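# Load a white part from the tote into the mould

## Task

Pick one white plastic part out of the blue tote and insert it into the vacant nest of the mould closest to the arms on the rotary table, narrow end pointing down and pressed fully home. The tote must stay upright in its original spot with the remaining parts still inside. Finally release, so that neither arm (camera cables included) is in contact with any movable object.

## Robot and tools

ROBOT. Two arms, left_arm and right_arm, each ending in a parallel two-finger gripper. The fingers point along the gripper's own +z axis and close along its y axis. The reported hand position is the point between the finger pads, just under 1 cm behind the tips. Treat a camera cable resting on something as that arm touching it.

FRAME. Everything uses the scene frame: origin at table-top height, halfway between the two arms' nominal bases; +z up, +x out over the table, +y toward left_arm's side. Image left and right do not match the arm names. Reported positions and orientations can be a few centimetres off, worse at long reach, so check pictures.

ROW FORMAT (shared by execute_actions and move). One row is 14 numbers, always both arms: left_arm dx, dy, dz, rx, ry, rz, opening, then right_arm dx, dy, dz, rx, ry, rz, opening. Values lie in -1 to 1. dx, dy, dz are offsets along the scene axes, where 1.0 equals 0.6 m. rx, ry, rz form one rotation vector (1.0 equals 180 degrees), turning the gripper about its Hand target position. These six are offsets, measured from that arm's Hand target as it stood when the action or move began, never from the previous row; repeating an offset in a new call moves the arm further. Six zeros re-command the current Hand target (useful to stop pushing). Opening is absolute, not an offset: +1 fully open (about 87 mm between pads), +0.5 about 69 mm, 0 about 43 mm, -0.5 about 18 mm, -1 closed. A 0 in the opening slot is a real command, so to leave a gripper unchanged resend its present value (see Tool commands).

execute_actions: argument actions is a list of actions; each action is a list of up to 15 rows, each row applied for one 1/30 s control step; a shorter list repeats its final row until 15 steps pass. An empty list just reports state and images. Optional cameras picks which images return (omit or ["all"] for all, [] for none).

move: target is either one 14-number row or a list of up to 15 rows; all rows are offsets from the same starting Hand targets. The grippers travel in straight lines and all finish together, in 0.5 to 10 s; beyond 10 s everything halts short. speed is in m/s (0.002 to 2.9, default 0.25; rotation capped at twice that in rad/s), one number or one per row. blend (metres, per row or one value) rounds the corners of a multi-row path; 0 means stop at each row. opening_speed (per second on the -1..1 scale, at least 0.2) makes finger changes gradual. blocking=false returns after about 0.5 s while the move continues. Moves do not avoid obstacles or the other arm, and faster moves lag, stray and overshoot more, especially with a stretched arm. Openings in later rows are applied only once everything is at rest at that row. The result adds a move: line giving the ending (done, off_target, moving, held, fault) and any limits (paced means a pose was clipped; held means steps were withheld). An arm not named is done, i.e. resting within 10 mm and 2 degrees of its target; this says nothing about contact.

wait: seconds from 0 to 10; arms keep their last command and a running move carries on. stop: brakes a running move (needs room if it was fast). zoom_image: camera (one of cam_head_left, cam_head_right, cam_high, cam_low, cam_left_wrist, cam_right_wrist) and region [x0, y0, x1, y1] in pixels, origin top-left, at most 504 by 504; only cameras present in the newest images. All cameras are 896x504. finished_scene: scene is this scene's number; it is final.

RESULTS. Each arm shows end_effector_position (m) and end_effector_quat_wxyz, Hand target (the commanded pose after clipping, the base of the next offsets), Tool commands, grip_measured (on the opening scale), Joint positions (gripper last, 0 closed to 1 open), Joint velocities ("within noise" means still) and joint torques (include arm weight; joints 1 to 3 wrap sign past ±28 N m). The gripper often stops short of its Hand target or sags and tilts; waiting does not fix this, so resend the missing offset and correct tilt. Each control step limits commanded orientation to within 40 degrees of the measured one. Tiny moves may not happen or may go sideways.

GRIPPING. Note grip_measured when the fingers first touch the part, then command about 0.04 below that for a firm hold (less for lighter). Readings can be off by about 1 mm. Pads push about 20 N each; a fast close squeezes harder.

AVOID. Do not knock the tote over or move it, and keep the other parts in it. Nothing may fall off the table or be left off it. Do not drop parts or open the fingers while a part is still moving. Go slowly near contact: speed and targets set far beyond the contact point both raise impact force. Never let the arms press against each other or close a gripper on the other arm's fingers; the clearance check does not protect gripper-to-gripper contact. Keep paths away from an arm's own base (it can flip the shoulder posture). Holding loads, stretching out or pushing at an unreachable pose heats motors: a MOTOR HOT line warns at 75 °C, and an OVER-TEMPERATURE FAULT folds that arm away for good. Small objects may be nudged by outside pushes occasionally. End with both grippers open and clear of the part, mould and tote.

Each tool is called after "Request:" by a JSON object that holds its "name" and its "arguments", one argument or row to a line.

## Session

Request:
{"name": "execute_actions", "arguments": {
  "actions": []
}}

Request:
{"name": "zoom_image", "arguments": {
  "camera": "cam_high",
  "region": [370, 180, 540, 320]
}}

Scene clock: 0.00 s.
left_arm: end_effector_position=(+0.3120, +0.2415, +0.2616) grip_measured=+1.000 end_effector_quat_wxyz=(+0.542, +0.103, +0.831, +0.070) | right_arm: end_effector_position=(+0.2310, -0.4574, +0.1255) grip_measured=+0.985 end_effector_quat_wxyz=(+0.450, +0.120, +0.878, -0.108)
Joint positions: left_arm=[-0.537 0.881 0.854 -0.45 -0.503 0.007 1] | right_arm=[-0.232 0.823 0.419 -0.208 0.095 -0.034 0.993]
Joint velocities: within noise
Joint torques (N m): no reading
Motor temperatures (°C): left_arm=[29 29 36 28 27 29 28] | right_arm=[29 35 34 28 27 28 31]
Heat: left arm: 36 °C; right arm: 35 °C.
Hand target: left_arm +0.3125, +0.2412, +0.2659; +0.547, +0.101, +0.829, +0.068 | right_arm +0.2344, -0.4583, +0.1320; +0.458, +0.120, +0.874, -0.109
Tool commands: left_gripper/opening=+1.0 right_gripper/opening=+1.0
camera_calibration:
cam_left_wrist: T_world_to_cam=[[-0.0995639, -0.970617, -0.219066, 0.319436], [-0.954538, 0.155336, -0.254417, 0.348628], [0.28097, 0.183776, -0.941957, 0.249229], [0, 0, 0, 1]] pos_world=[0.294557, 0.210093, 0.393437]
cam_right_wrist: T_world_to_cam=[[-0.31501, -0.944202, 0.0961823, -0.375248], [-0.946053, 0.304287, -0.111325, 0.397031], [0.0758463, -0.126062, -0.989119, 0.190546], [0, 0, 0, 1]] pos_world=[0.242954, -0.451101, 0.268765]

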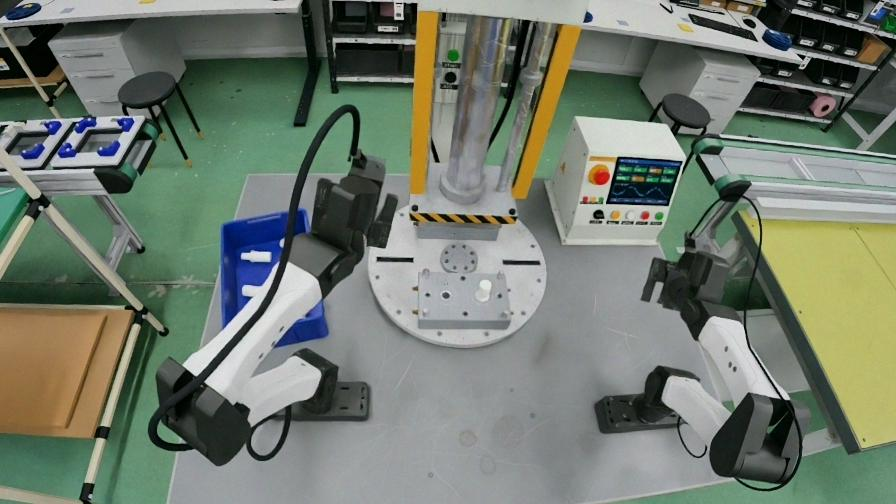

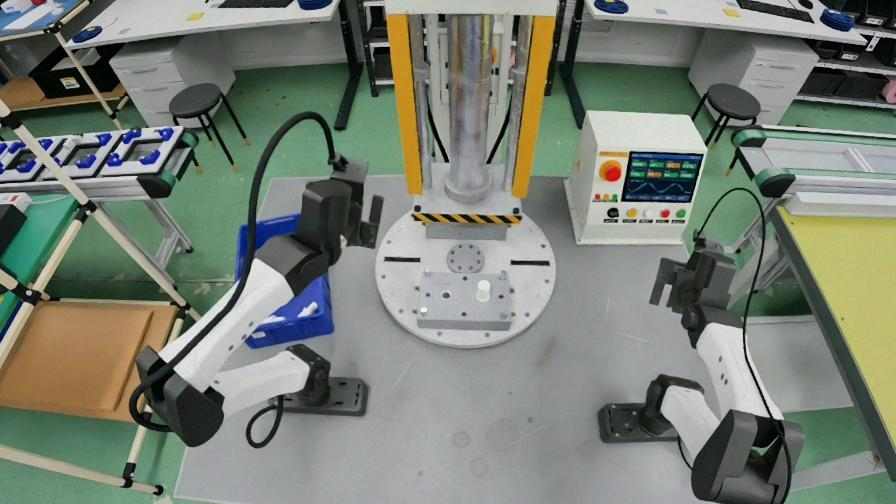

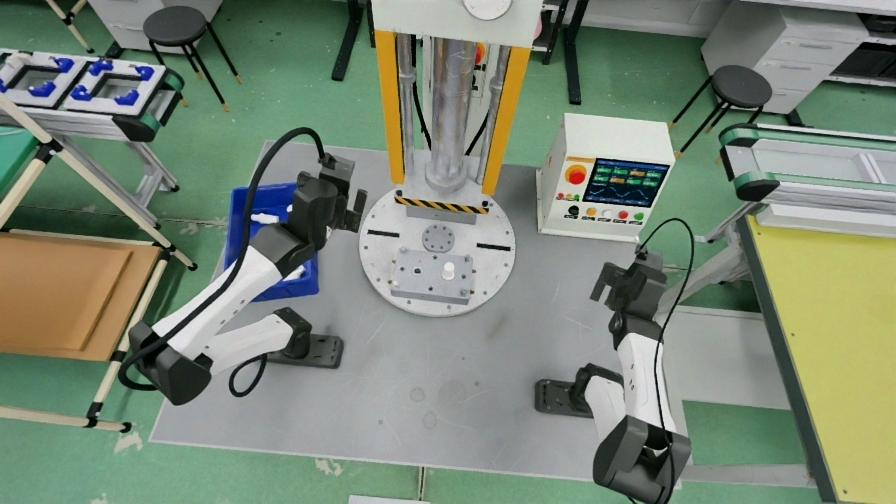

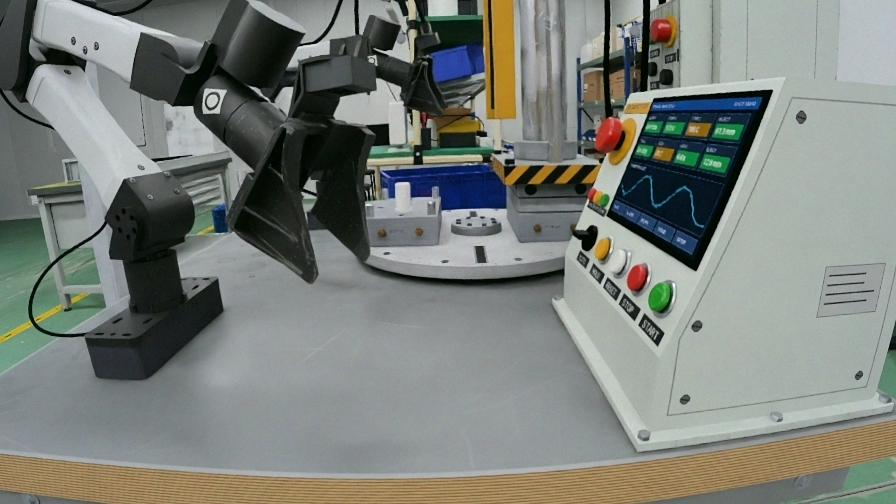

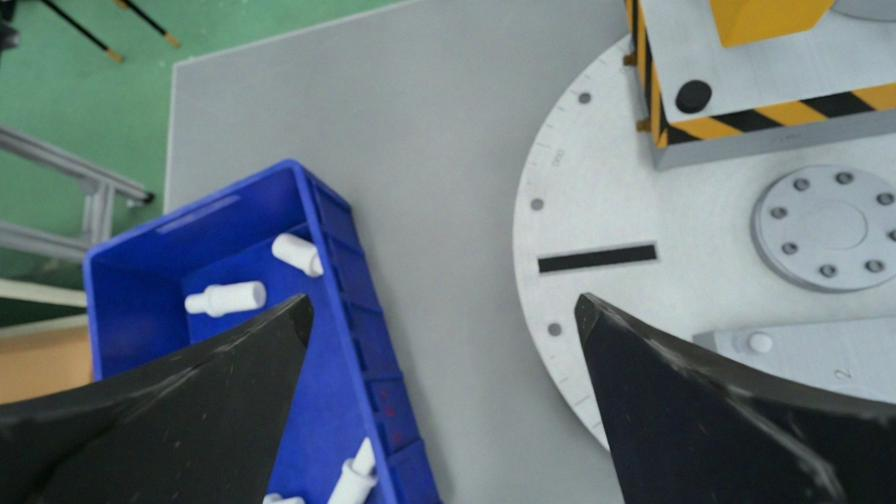

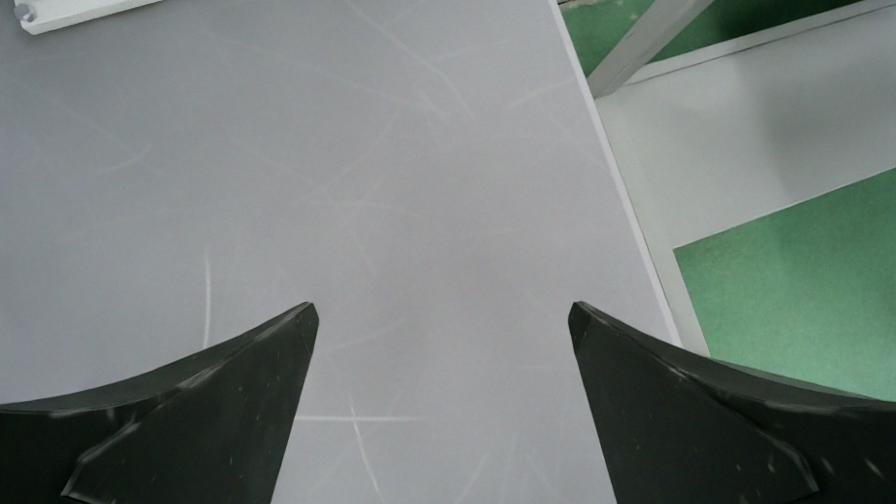

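Scaled by 2.965 from the camera's 896x504 image, which has a finer 1280x720 frame.

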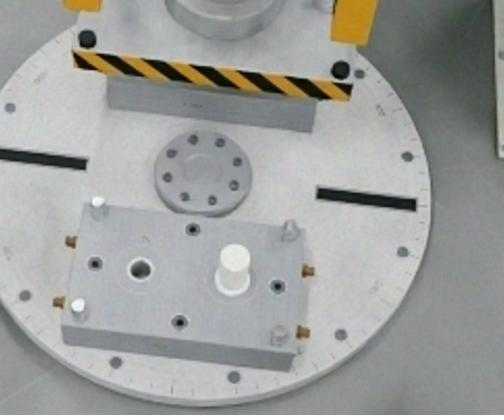

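Request:
{"name": "move", "arguments": {
  "target": [-0.0875,0.1817,0.107,-0.1039,0.0537,0.0682,0.2,0,0,0,0,0,0,0.2],
  "cameras": ["cam_left_wrist","cam_head_right","cam_high"]
}}

Request:
{"name": "zoom_image", "arguments": {
  "camera": "cam_left_wrist",
  "region": [120, 0, 540, 420]
}}

Scene clock: 16.20 s.
left_arm: end_effector_position=(+0.2606, +0.3504, +0.3236) grip_measured=+0.200 end_effector_quat_wxyz=(+0.470, -0.077, +0.879, -0.017) | right_arm: end_effector_position=(+0.2310, -0.4574, +0.1255) grip_measured=+0.200 end_effector_quat_wxyz=(+0.450, +0.120, +0.878, -0.108)
Joint positions: left_arm=[0.304 0.876 1.268 -0.998 0.199 0.012 0.6] | right_arm=[-0.232 0.823 0.419 -0.208 0.095 -0.034 0.6]
Joint velocities: within noise
Joint torques (N m): left_arm=[1.37 -0.18 9.68 1.62 0.32 0.11] | right_arm=[-0.4 -1.29 8.14 2.11 0.08 0.03]
Motor temperatures (°C): left_arm=[29 29 40 30 27 29 28] | right_arm=[29 35 37 32 27 28 31]
Heat: left arm: 40 °C; right arm: 37 °C.
Hand target: left_arm +0.2600, +0.3502, +0.3301; +0.474, -0.073, +0.877, -0.018 | right_arm +0.2344, -0.4583, +0.1320; +0.458, +0.120, +0.874, -0.109
Off the commanded pose: left_arm 0.007 m, 1 deg | right_arm 0.007 m, 1 deg.
move: done
camera_calibration:
cam_left_wrist: T_world_to_cam=[[0.116884, -0.986748, 0.112545, 0.275633], [-0.987327, -0.127699, -0.0942212, 0.35425], [0.107344, -0.100105, -0.989169, 0.4621], [0, 0, 0, 1]] pos_world=[0.267939, 0.363477, 0.459452]
Images, in order (width x height): cam_head_right 896x504, cam_high 896x504, cam_left_wrist 896x504.

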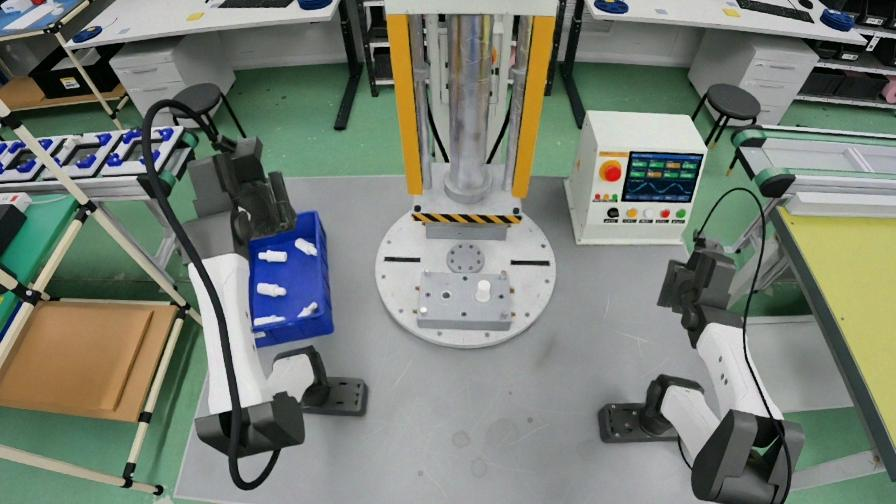

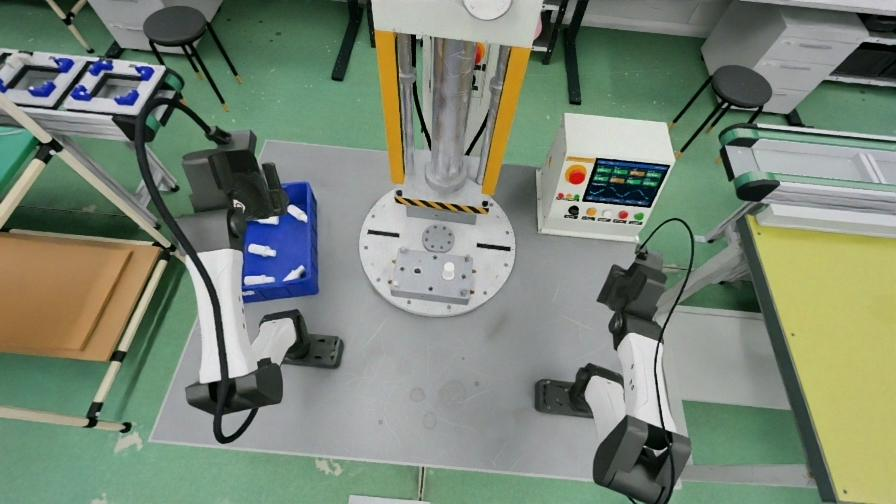

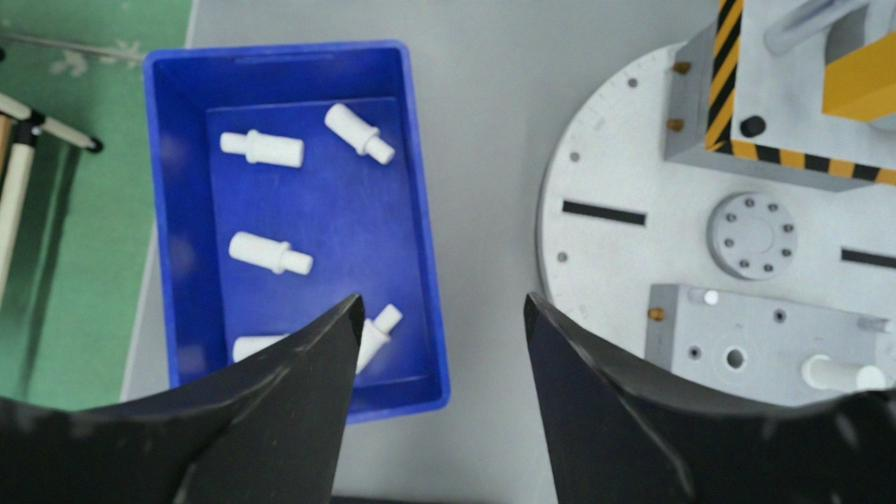

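Scaled by 1.200 from the camera's 896x504 image, which has a finer 1280x720 frame.

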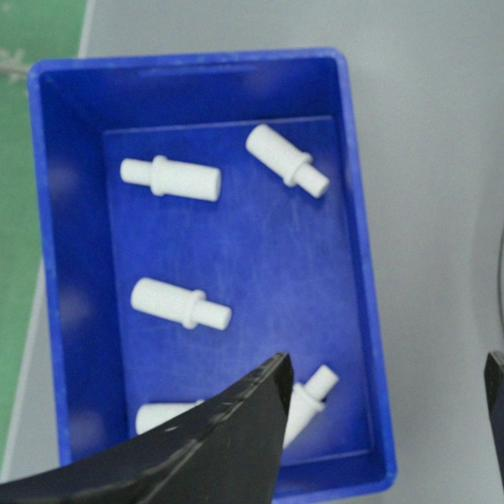

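Request:
{"name": "move", "arguments": {
  "target": [
    [0.22,0.175,-0.08,-0.0963,0.1323,0.4477,0.2,0,0,0,0,0,0,0.2],
    [0.22,0.175,-0.267,-0.0963,0.1323,0.4477,0.2,0,0,0,0,0,0,0.2]
  ],
  "speed": 0.25,
  "cameras": ["cam_left_wrist","cam_head_left","cam_high"]
}}

Request:
{"name": "zoom_image", "arguments": {
  "camera": "cam_head_left",
  "region": [180, 120, 380, 380]
}}

Scene clock: 60.67 s.
left_arm: end_effector_position=(+0.3929, +0.4499, +0.1655) grip_measured=+0.200 end_effector_quat_wxyz=(-0.171, +0.676, -0.693, -0.182) | right_arm: end_effector_position=(+0.2310, -0.4574, +0.1255) grip_measured=+0.200 end_effector_quat_wxyz=(+0.450, +0.120, +0.878, -0.108)
Joint positions: left_arm=[0.24 1.952 1.798 -1.303 -0.492 -1.289 0.6] | right_arm=[-0.232 0.823 0.419 -0.208 0.095 -0.034 0.6]
Joint velocities: within noise
Joint torques (N m): left_arm=[1.33 -10.28 6.13 0.64 -0.41 -0.1] | right_arm=[-0.36 -1.25 8.17 2.13 0.09 0.04]
Motor temperatures (°C): left_arm=[29 29 44 33 27 29 28] | right_arm=[29 35 42 35 27 28 31]
Heat: left arm: 44 °C; right arm: 42 °C.
Hand target: left_arm +0.3919, +0.4552, +0.1699; -0.183, +0.683, -0.683, -0.183 | right_arm +0.2344, -0.4583, +0.1320; +0.458, +0.120, +0.874, -0.109
Off the commanded pose: left_arm 0.007 m, 2 deg | right_arm 0.007 m, 1 deg.
move: done
camera_calibration:
cam_left_wrist: T_world_to_cam=[[0.999766, -0.0181167, -0.0118455, -0.38605], [-0.0124942, -0.929877, 0.367659, 0.384085], [-0.0176756, -0.367425, -0.929885, 0.460959], [0, 0, 0, 1]] pos_world=[0.398906, 0.519526, 0.282853]
Images, in order (width x height): cam_head_left 896x504, cam_high 896x504, cam_left_wrist 896x504.

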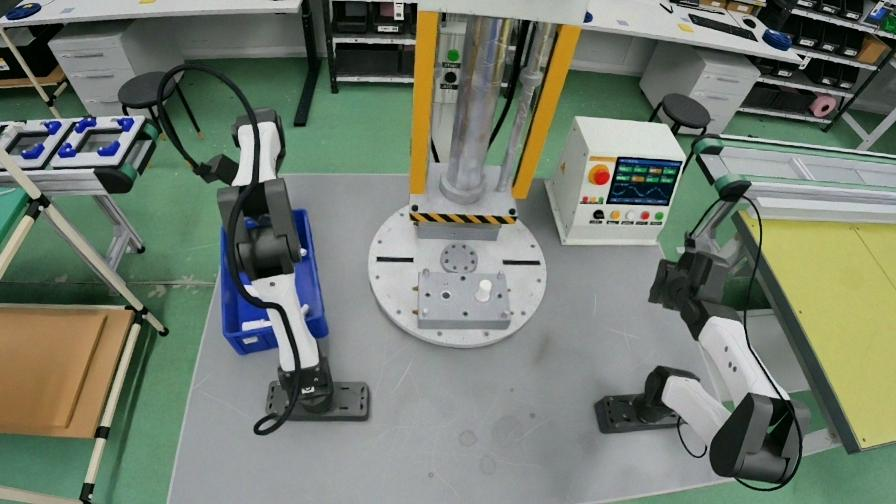

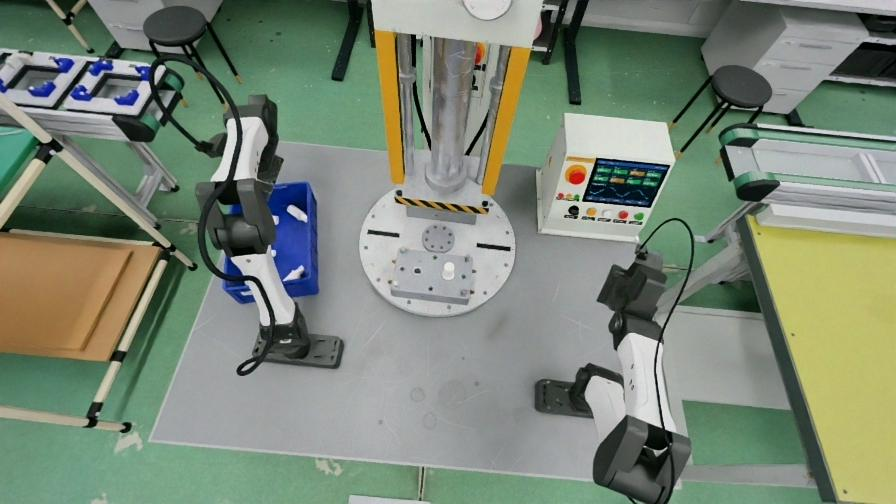

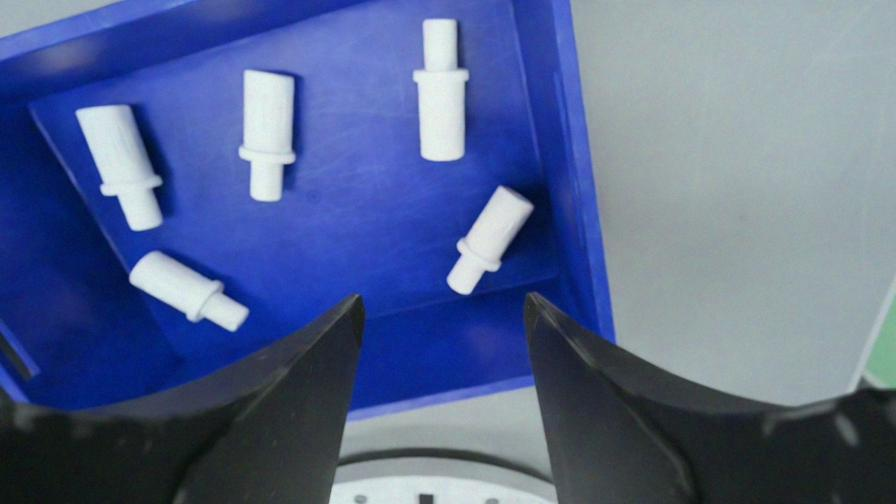

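Scaled by 1.938 from the camera's 896x504 image, which has a finer 1280x720 frame.

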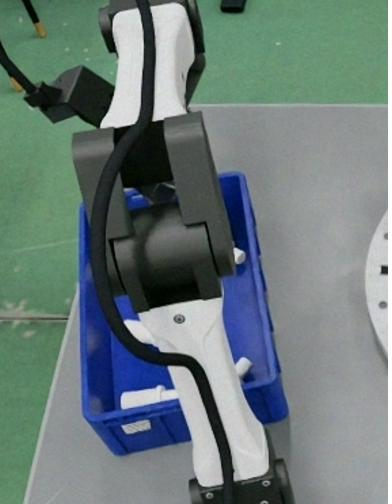

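Request:
{"name": "move", "arguments": {
  "target": [
    [0,0.06,-0.15,0,0,0,0.1,0,0,0,0,0,0,0.2],
    [0,0.0813,-0.19,0,0,0,0.1,0,0,0,0,0,0,0.2]
  ],
  "speed": 0.12,
  "cameras": ["cam_left_wrist","cam_high"]
}}

Scene clock: 75.37 s.
left_arm: end_effector_position=(+0.3929, +0.5023, +0.0646) grip_measured=+0.100 end_effector_quat_wxyz=(-0.189, +0.684, -0.682, -0.181) | right_arm: end_effector_position=(+0.2310, -0.4574, +0.1255) grip_measured=+0.200 end_effector_quat_wxyz=(+0.450, +0.120, +0.878, -0.108)
Joint positions: left_arm=[0.365 2.006 1.46 -0.816 -0.489 -1.169 0.55] | right_arm=[-0.232 0.823 0.419 -0.208 0.095 -0.034 0.6]
Joint velocities: within noise
Joint torques (N m): left_arm=[1.13 -7.86 6.61 0.83 -0.21 0.07] | right_arm=[-0.36 -1.4 8.08 2.17 0.08 0]
Motor temperatures (°C): left_arm=[29 32 42 31 27 29 28] | right_arm=[29 35 43 36 27 28 31]
Heat: left arm: 42 °C; right arm: 43 °C.
Hand target: left_arm +0.3921, +0.5040, +0.0561; -0.183, +0.683, -0.683, -0.182 | right_arm +0.2344, -0.4583, +0.1320; +0.458, +0.120, +0.874, -0.109
Off the commanded pose: left_arm 0.009 m, 1 deg | right_arm 0.007 m, 1 deg.
move: done
camera_calibration:
cam_left_wrist: T_world_to_cam=[[0.999768, 0.00123502, 0.0214828, -0.398178], [-0.00625546, -0.938555, 0.345074, 0.473348], [0.020589, -0.345128, -0.93833, 0.360771], [0, 0, 0, 1]] pos_world=[0.393619, 0.569267, 0.183736]
Images, in order (width x height): cam_high 896x504, cam_left_wrist 896x504.

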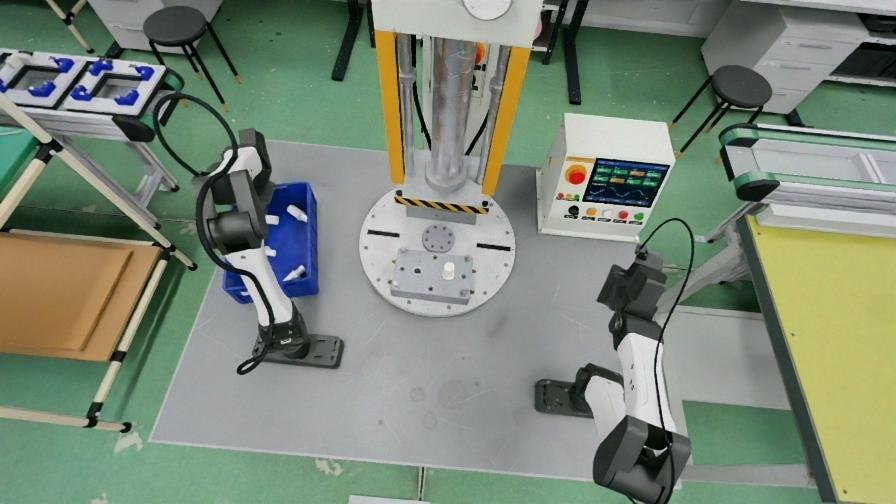

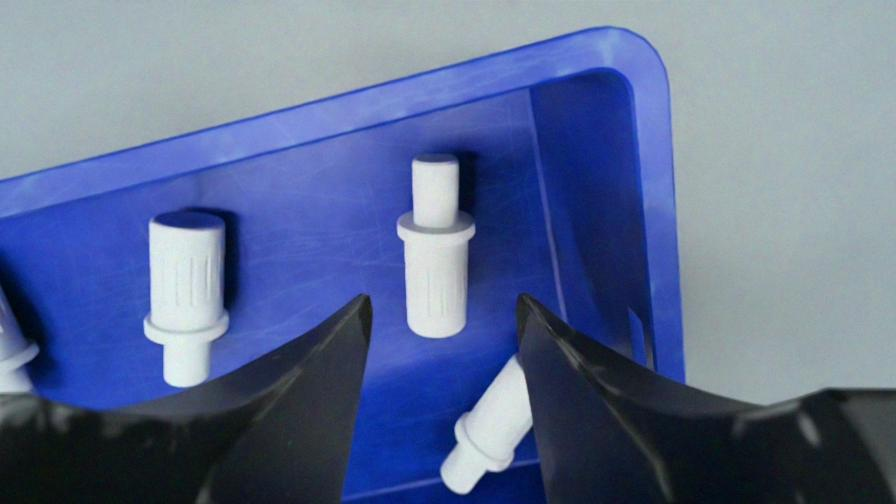

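Request:
{"name": "move", "arguments": {
  "target": [-0.0015,-0.0085,-0.062,0,0,0,0.1,0,0,0,0,0,0,0.2],
  "speed": 0.08,
  "cameras": ["cam_left_wrist","cam_high"]
}}

Scene clock: 85.63 s.
left_arm: end_effector_position=(+0.3906, +0.5015, +0.0281) grip_measured=+0.100 end_effector_quat_wxyz=(-0.187, +0.683, -0.682, -0.181) | right_arm: end_effector_position=(+0.2310, -0.4574, +0.1255) grip_measured=+0.200 end_effector_quat_wxyz=(+0.450, +0.120, +0.878, -0.108)
Joint positions: left_arm=[0.365 2.051 1.372 -0.687 -0.489 -1.169 0.55] | right_arm=[-0.232 0.823 0.419 -0.208 0.095 -0.034 0.6]
Joint velocities: within noise
Joint torques (N m): left_arm=[0.18 -7.77 6.23 0.83 -0.24 -0.06] | right_arm=[-0.35 -1.29 8.16 2.11 0.06 0.02]
Motor temperatures (°C): left_arm=[29 34 42 31 27 29 28] | right_arm=[29 35 43 36 27 28 31]
Heat: left arm: 42 °C; right arm: 43 °C.
Hand target: left_arm +0.3912, +0.4990, +0.0189; -0.183, +0.683, -0.683, -0.183 | right_arm +0.2344, -0.4583, +0.1320; +0.458, +0.120, +0.874, -0.109
Off the commanded pose: left_arm 0.010 m, 0 deg | right_arm 0.007 m, 1 deg.
move: done
camera_calibration:
cam_left_wrist: T_world_to_cam=[[0.999844, 0.00130811, 0.0176193, -0.39497], [-0.00487717, -0.93807, 0.34641, 0.484324], [0.0169813, -0.346442, -0.937918, 0.328229], [0, 0, 0, 1]] pos_world=[0.391697, 0.568559, 0.147036]
Images, in order (width x height): cam_high 896x504, cam_left_wrist 896x504.

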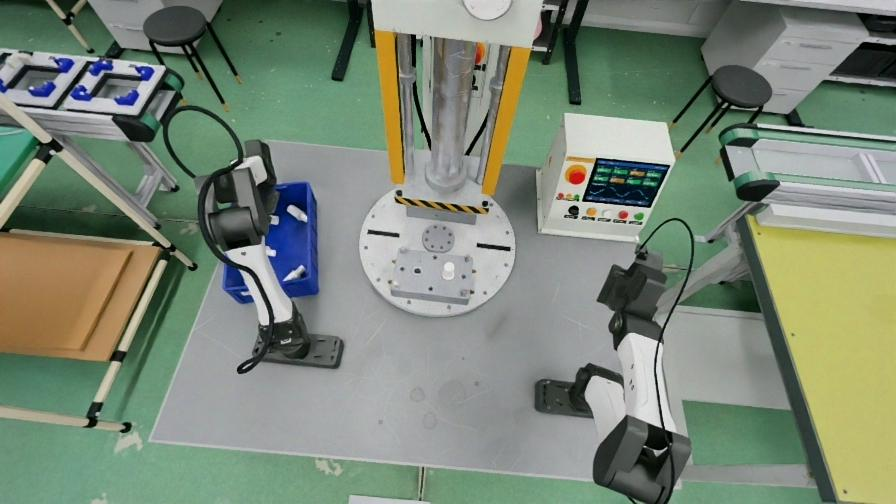

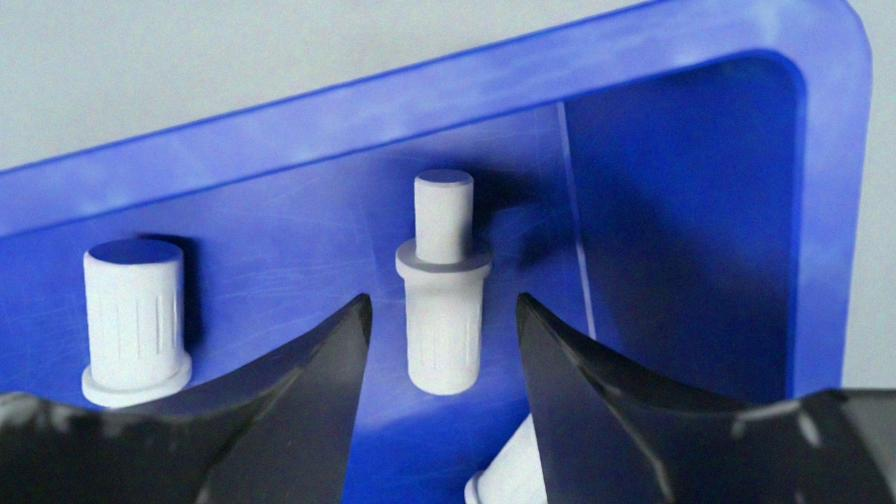

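Request:
{"name": "move", "arguments": {
  "target": [0,0,-0.006,0,0,0,0.1,0,0,0,0,0,0,0.2],
  "speed": 0.05,
  "cameras": []
}}

Request:
{"name": "move", "arguments": {
  "target": [0,0,0,0,0,0,-0.5,0,0,0,0,0,0,0.2],
  "opening_speed": 0.7,
  "cameras": ["cam_left_wrist"]
}}

Scene clock: 90.90 s.
left_arm: end_effector_position=(+0.3934, +0.5025, +0.0285) grip_measured=+0.100 end_effector_quat_wxyz=(-0.192, +0.684, -0.681, -0.179) | right_arm: end_effector_position=(+0.2310, -0.4574, +0.1255) grip_measured=+0.200 end_effector_quat_wxyz=(+0.450, +0.120, +0.878, -0.108)
Joint positions: left_arm=[0.365 2.051 1.372 -0.675 -0.489 -1.169 0.55] | right_arm=[-0.232 0.823 0.419 -0.208 0.095 -0.034 0.6]
Joint velocities: within noise
Joint torques (N m): left_arm=[0.21 -7.42 5.63 0.82 -0.26 -0.05] | right_arm=[-0.29 -1.25 8.2 2.13 0.08 0.03]
Motor temperatures (°C): left_arm=[29 35 41 31 27 29 28] | right_arm=[29 35 44 36 27 28 31]
Heat: left arm: 41 °C; right arm: 44 °C.
Hand target: left_arm +0.3912, +0.4990, +0.0153; -0.183, +0.683, -0.683, -0.182 | right_arm +0.2344, -0.4583, +0.1320; +0.458, +0.120, +0.874, -0.109
Off the commanded pose: left_arm 0.014 m, 1 deg | right_arm 0.007 m, 1 deg.
move: off_target (left_arm)
No camera images: "cameras" was empty.

Scene clock: 91.97 s.
left_arm: end_effector_position=(+0.3919, +0.5019, +0.0271) grip_measured=-0.349 end_effector_quat_wxyz=(-0.190, +0.684, -0.681, -0.180) | right_arm: end_effector_position=(+0.2310, -0.4574, +0.1255) grip_measured=+0.200 end_effector_quat_wxyz=(+0.450, +0.120, +0.878, -0.108)
Joint positions: left_arm=[0.365 2.051 1.367 -0.674 -0.489 -1.169 0.325] | right_arm=[-0.232 0.823 0.419 -0.208 0.095 -0.034 0.6]
Joint velocities: within noise
Joint torques (N m): left_arm=[0.2 -7.38 6.13 0.83 -0.24 -0.06] | right_arm=[-0.4 -1.35 8.16 2.09 0.08 0.02]
Motor temperatures (°C): left_arm=[29 35 41 31 27 29 28] | right_arm=[29 35 44 37 27 28 31]
Heat: left arm: 41 °C; right arm: 44 °C.
Hand target: left_arm +0.3911, +0.4989, +0.0153; -0.183, +0.683, -0.683, -0.183 | right_arm +0.2344, -0.4583, +0.1320; +0.458, +0.120, +0.874, -0.109
Off the commanded pose: left_arm 0.012 m, 1 deg | right_arm 0.007 m, 1 deg.
move: off_target (left_arm)
camera_calibration:
cam_left_wrist: T_world_to_cam=[[0.999684, 0.00127022, 0.0250891, -0.39641], [-0.00743427, -0.939027, 0.343763, 0.486611], [0.023996, -0.343841, -0.938721, 0.323493], [0, 0, 0, 1]] pos_world=[0.39214, 0.568675, 0.146336]
Images, in order (width x height): cam_left_wrist 896x504.

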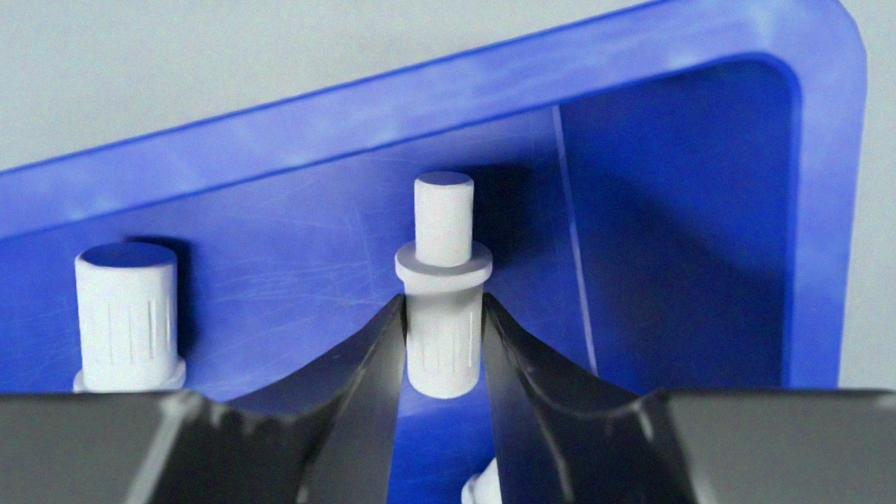

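Request:
{"name": "move", "arguments": {
  "target": [
    [0,-0.01,0.375,0,0,0,-0.5,0,0,0,0,0,0,0.2],
    [-0.2,-0.415,0.408,0,0,-0.5,-0.5,0,0,0,0,0,0,0.2]
  ],
  "blend": 0.04,
  "cameras": ["cam_head_left"]
}}

Request:
{"name": "move", "arguments": {
  "target": [-0.31,-0.517,-0.183,0,0,-0.48,-0.5,0,0,0,0,0,0,0.2]
}}

Scene clock: 106.37 s.
left_arm: end_effector_position=(+0.2746, +0.2523, +0.2586) grip_measured=-0.349 end_effector_quat_wxyz=(+0.254, -0.009, +0.967, +0.006) | right_arm: end_effector_position=(+0.2310, -0.4574, +0.1255) grip_measured=+0.200 end_effector_quat_wxyz=(+0.450, +0.120, +0.878, -0.108)
Joint positions: left_arm=[-0.312 1.269 1.433 -1.249 -0.173 -0.299 0.325] | right_arm=[-0.232 0.823 0.419 -0.208 0.095 -0.034 0.6]
Joint velocities: within noise
Joint torques (N m): left_arm=[0.16 -4.9 6.56 1.23 0.11 0.09] | right_arm=[-0.32 -1.29 8.23 2.14 0.11 0.01]
Motor temperatures (°C): left_arm=[29 37 41 31 27 29 28] | right_arm=[29 35 44 37 27 28 31]
Heat: left arm: 41 °C; right arm: 44 °C.
Hand target: left_arm +0.2711, +0.2500, +0.2601; +0.259, +0.000, +0.966, -0.001 | right_arm +0.2344, -0.4583, +0.1320; +0.458, +0.120, +0.874, -0.109
Off the commanded pose: left_arm 0.004 m, 1 deg | right_arm 0.007 m, 1 deg.
move: done
Images, in order (width x height): cam_head_left 896x504.

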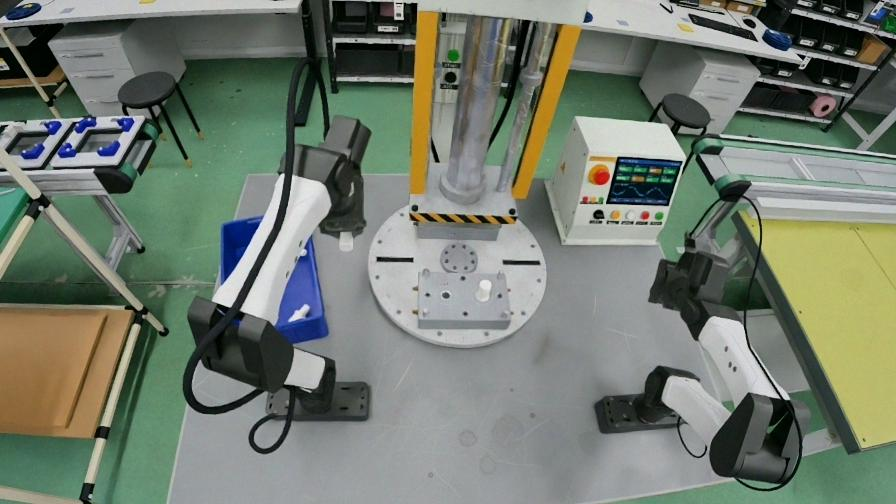

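Scene clock: 110.10 s.
left_arm: end_effector_position=(+0.0864, -0.0469, +0.1444) grip_measured=-0.349 end_effector_quat_wxyz=(+0.179, +0.658, +0.713, -0.163) | right_arm: end_effector_position=(+0.2310, -0.4574, +0.1255) grip_measured=+0.200 end_effector_quat_wxyz=(+0.450, +0.120, +0.878, -0.108)
Joint positions: left_arm=[-1.388 1.634 1.294 -0.743 0.04 0.08 0.325] | right_arm=[-0.232 0.823 0.419 -0.208 0.095 -0.034 0.6]
Joint velocities: within noise
Joint torques (N m): left_arm=[0.35 -5.71 10.99 1.4 0.28 0.11] | right_arm=[-0.43 -1.32 8.09 2.14 0.06 0.02]
Motor temperatures (°C): left_arm=[29 36 41 31 27 29 28] | right_arm=[29 35 44 37 27 28 31]
Heat: left arm: 41 °C; right arm: 44 °C.
Hand target: left_arm +0.0851, -0.0602, +0.1502; +0.188, +0.661, +0.704, -0.178 | right_arm +0.2344, -0.4583, +0.1320; +0.458, +0.120, +0.874, -0.109
Off the commanded pose: left_arm 0.015 m, 2 deg | right_arm 0.007 m, 1 deg.
move: off_target (left_arm)
camera_calibration:
cam_left_wrist: T_world_to_cam=[[-0.996475, -0.0835513, 0.00754511, 0.077785], [-0.074351, 0.92123, 0.381847, 0.0162841], [-0.0388546, 0.37994, -0.924195, 0.289418], [0, 0, 0, 1]] pos_world=[0.0899668, -0.118464, 0.260674]
cam_right_wrist: T_world_to_cam=[[-0.31501, -0.944202, 0.0961823, -0.375248], [-0.946053, 0.304287, -0.111325, 0.397031], [0.0758463, -0.126062, -0.989119, 0.190546], [0, 0, 0, 1]] pos_world=[0.242954, -0.451101, 0.268765]

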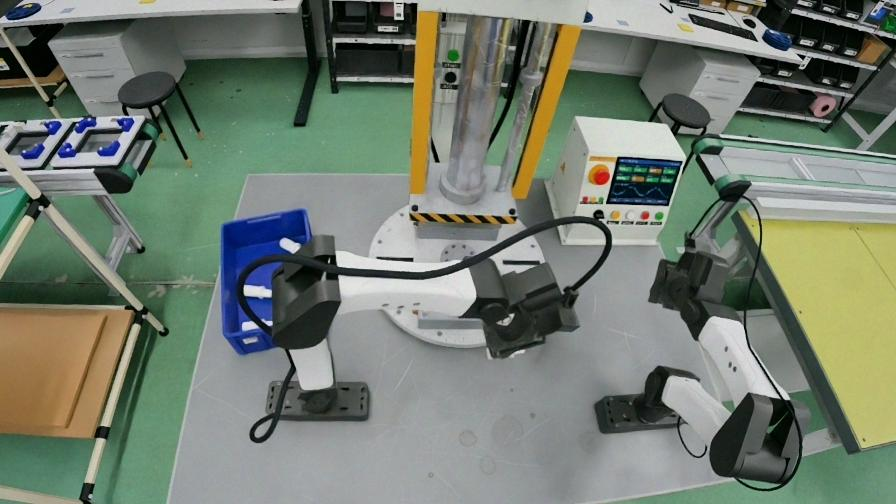

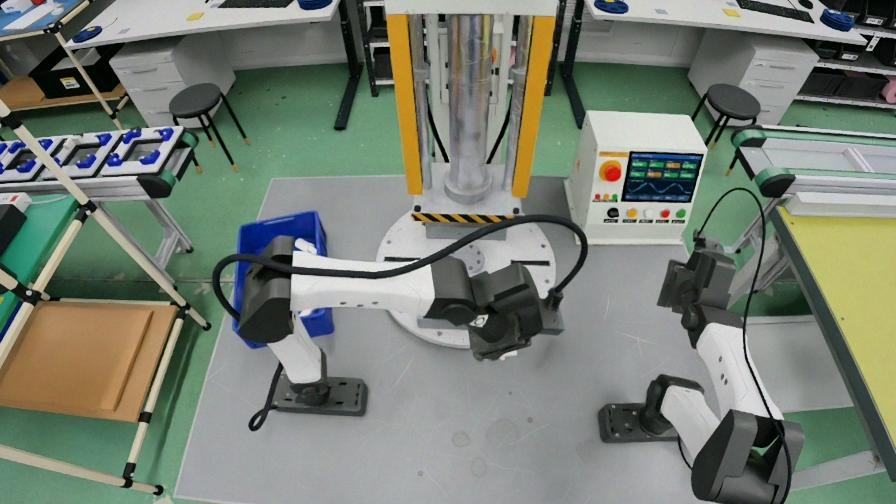

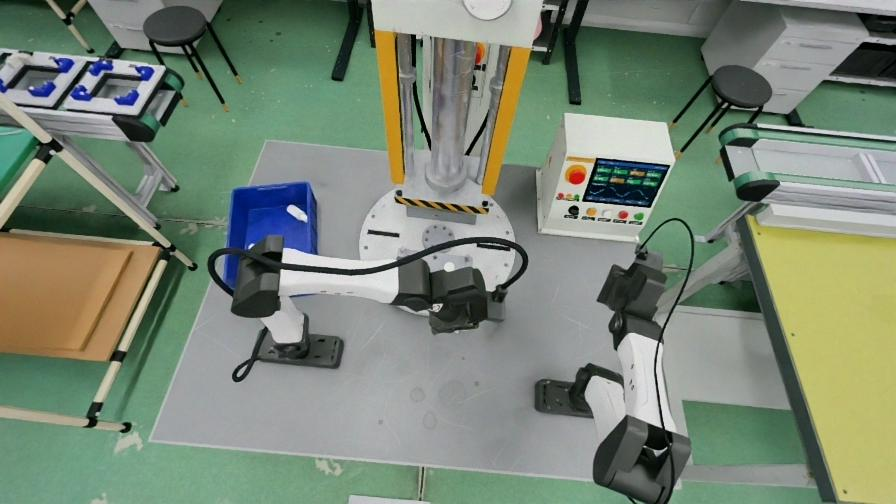

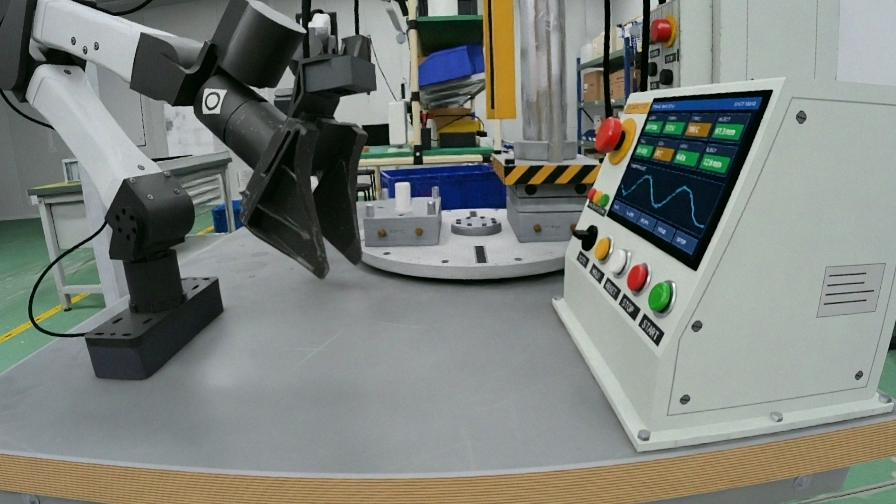

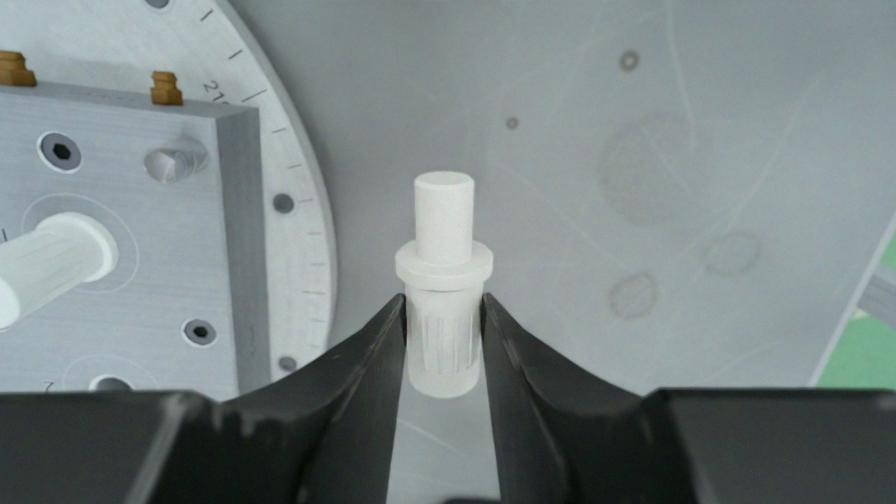

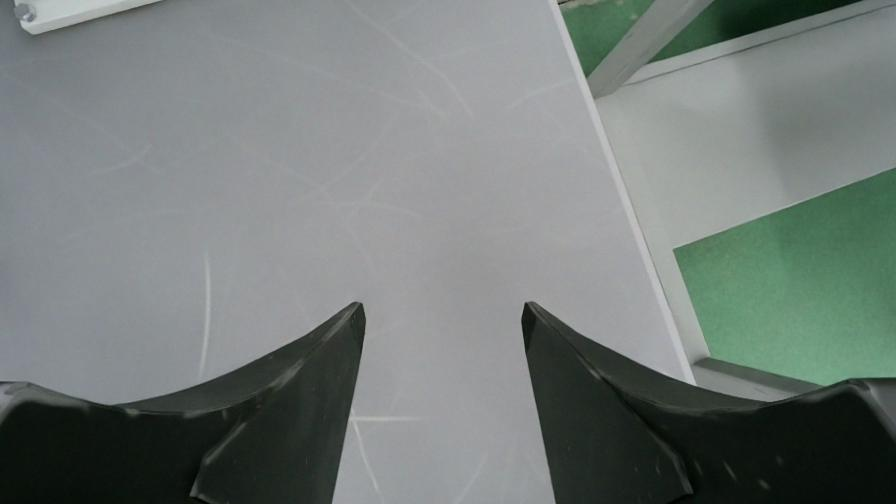

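Request:
{"name": "move", "arguments": {
  "target": [
    [0,0.02,-0.19,0,0,0,-0.5,0,0,0,0,0,0,0.2],
    [0,0.02,-0.217,0,0,0,-0.5,0,0,0,0,0,0,0.2]
  ],
  "speed": [0.2,0.04],
  "cameras": ["cam_left_wrist"]
}}

Request:
{"name": "move", "arguments": {
  "target": [0,0,-0.008,0,0,0,-0.5,0,0,0,0,0,0,0.2],
  "speed": 0.03,
  "cameras": ["cam_left_wrist"]
}}

Scene clock: 117.40 s.
left_arm: end_effector_position=(+0.0859, -0.0465, +0.0256) grip_measured=-0.349 end_effector_quat_wxyz=(+0.190, +0.658, +0.708, -0.173) | right_arm: end_effector_position=(+0.2310, -0.4574, +0.1255) grip_measured=+0.200 end_effector_quat_wxyz=(+0.450, +0.120, +0.878, -0.108)
Joint positions: left_arm=[-1.388 1.767 0.929 -0.215 0.044 0.085 0.325] | right_arm=[-0.232 0.823 0.419 -0.208 0.095 -0.034 0.6]
Joint velocities: within noise
Joint torques (N m): left_arm=[0.88 -5.97 6.39 1.51 0.27 0.1] | right_arm=[-0.43 -1.32 8.05 2.13 0.11 0]
Motor temperatures (°C): left_arm=[29 36 41 31 27 29 29] | right_arm=[29 35 45 37 27 28 31]
Heat: left arm: 41 °C; right arm: 45 °C.
Hand target: left_arm +0.0851, -0.0482, +0.0200; +0.188, +0.661, +0.704, -0.178 | right_arm +0.2344, -0.4583, +0.1320; +0.458, +0.120, +0.874, -0.109
Off the commanded pose: left_arm 0.006 m, 1 deg | right_arm 0.007 m, 1 deg.
move: done
camera_calibration:
cam_left_wrist: T_world_to_cam=[[-0.997027, -0.0768453, 0.005584, 0.0786295], [-0.06991, 0.932747, 0.35369, 0.0620373], [-0.0323879, 0.352248, -0.935346, 0.178032], [0, 0, 0, 1]] pos_world=[0.0884988, -0.114534, 0.144141]
Images, in order (width x height): cam_left_wrist 896x504.

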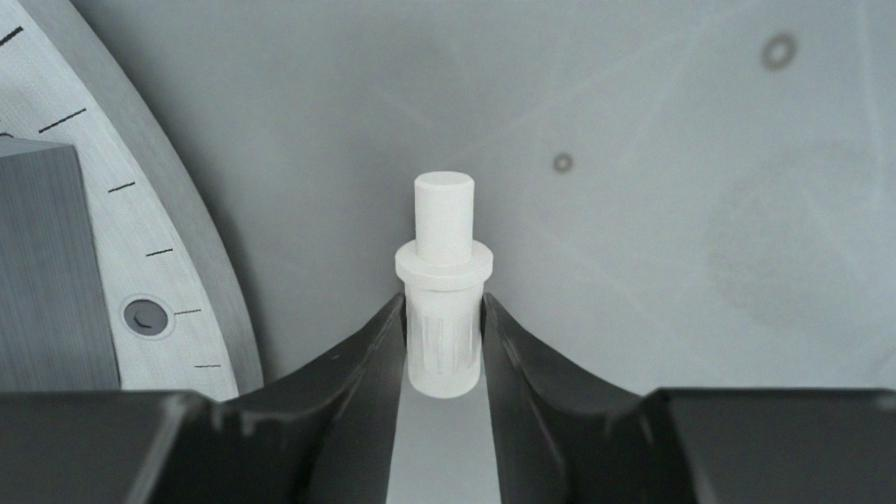

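Scene clock: 118.13 s.
left_arm: end_effector_position=(+0.0861, -0.0481, +0.0230) grip_measured=-0.349 end_effector_quat_wxyz=(+0.192, +0.657, +0.708, -0.175) | right_arm: end_effector_position=(+0.2310, -0.4574, +0.1255) grip_measured=+0.200 end_effector_quat_wxyz=(+0.450, +0.120, +0.878, -0.108)
Joint positions: left_arm=[-1.388 1.775 0.924 -0.196 0.044 0.085 0.325] | right_arm=[-0.232 0.823 0.419 -0.208 0.095 -0.034 0.6]
Joint velocities: within noise
Joint torques (N m): left_arm=[0.87 -5.72 6.02 1.51 0.26 0.1] | right_arm=[-0.46 -1.22 8.02 2.13 0.09 0.03]
Motor temperatures (°C): left_arm=[29 36 41 31 27 29 29] | right_arm=[29 35 45 37 27 28 31]
Heat: left arm: 41 °C; right arm: 45 °C.
Hand target: left_arm +0.0851, -0.0482, +0.0152; +0.188, +0.661, +0.704, -0.178 | right_arm +0.2344, -0.4583, +0.1320; +0.458, +0.120, +0.874, -0.109
Off the commanded pose: left_arm 0.008 m, 1 deg | right_arm 0.007 m, 1 deg.
move: done
camera_calibration:
cam_left_wrist: T_world_to_cam=[[-0.997046, -0.076619, 0.00529689, 0.0787504], [-0.0700063, 0.935025, 0.347601, 0.0647414], [-0.0315856, 0.346204, -0.937627, 0.175822], [0, 0, 0, 1]] pos_world=[0.0886035, -0.115371, 0.141934]
Images, in order (width x height): cam_left_wrist 896x504.

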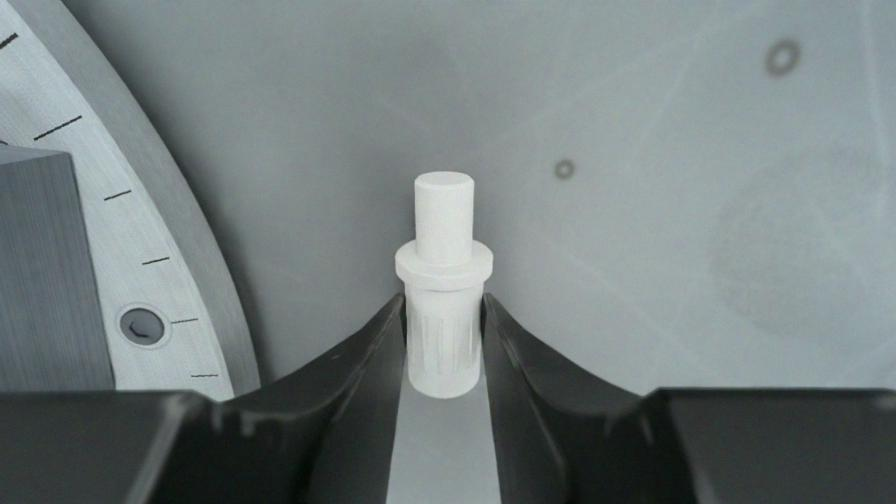

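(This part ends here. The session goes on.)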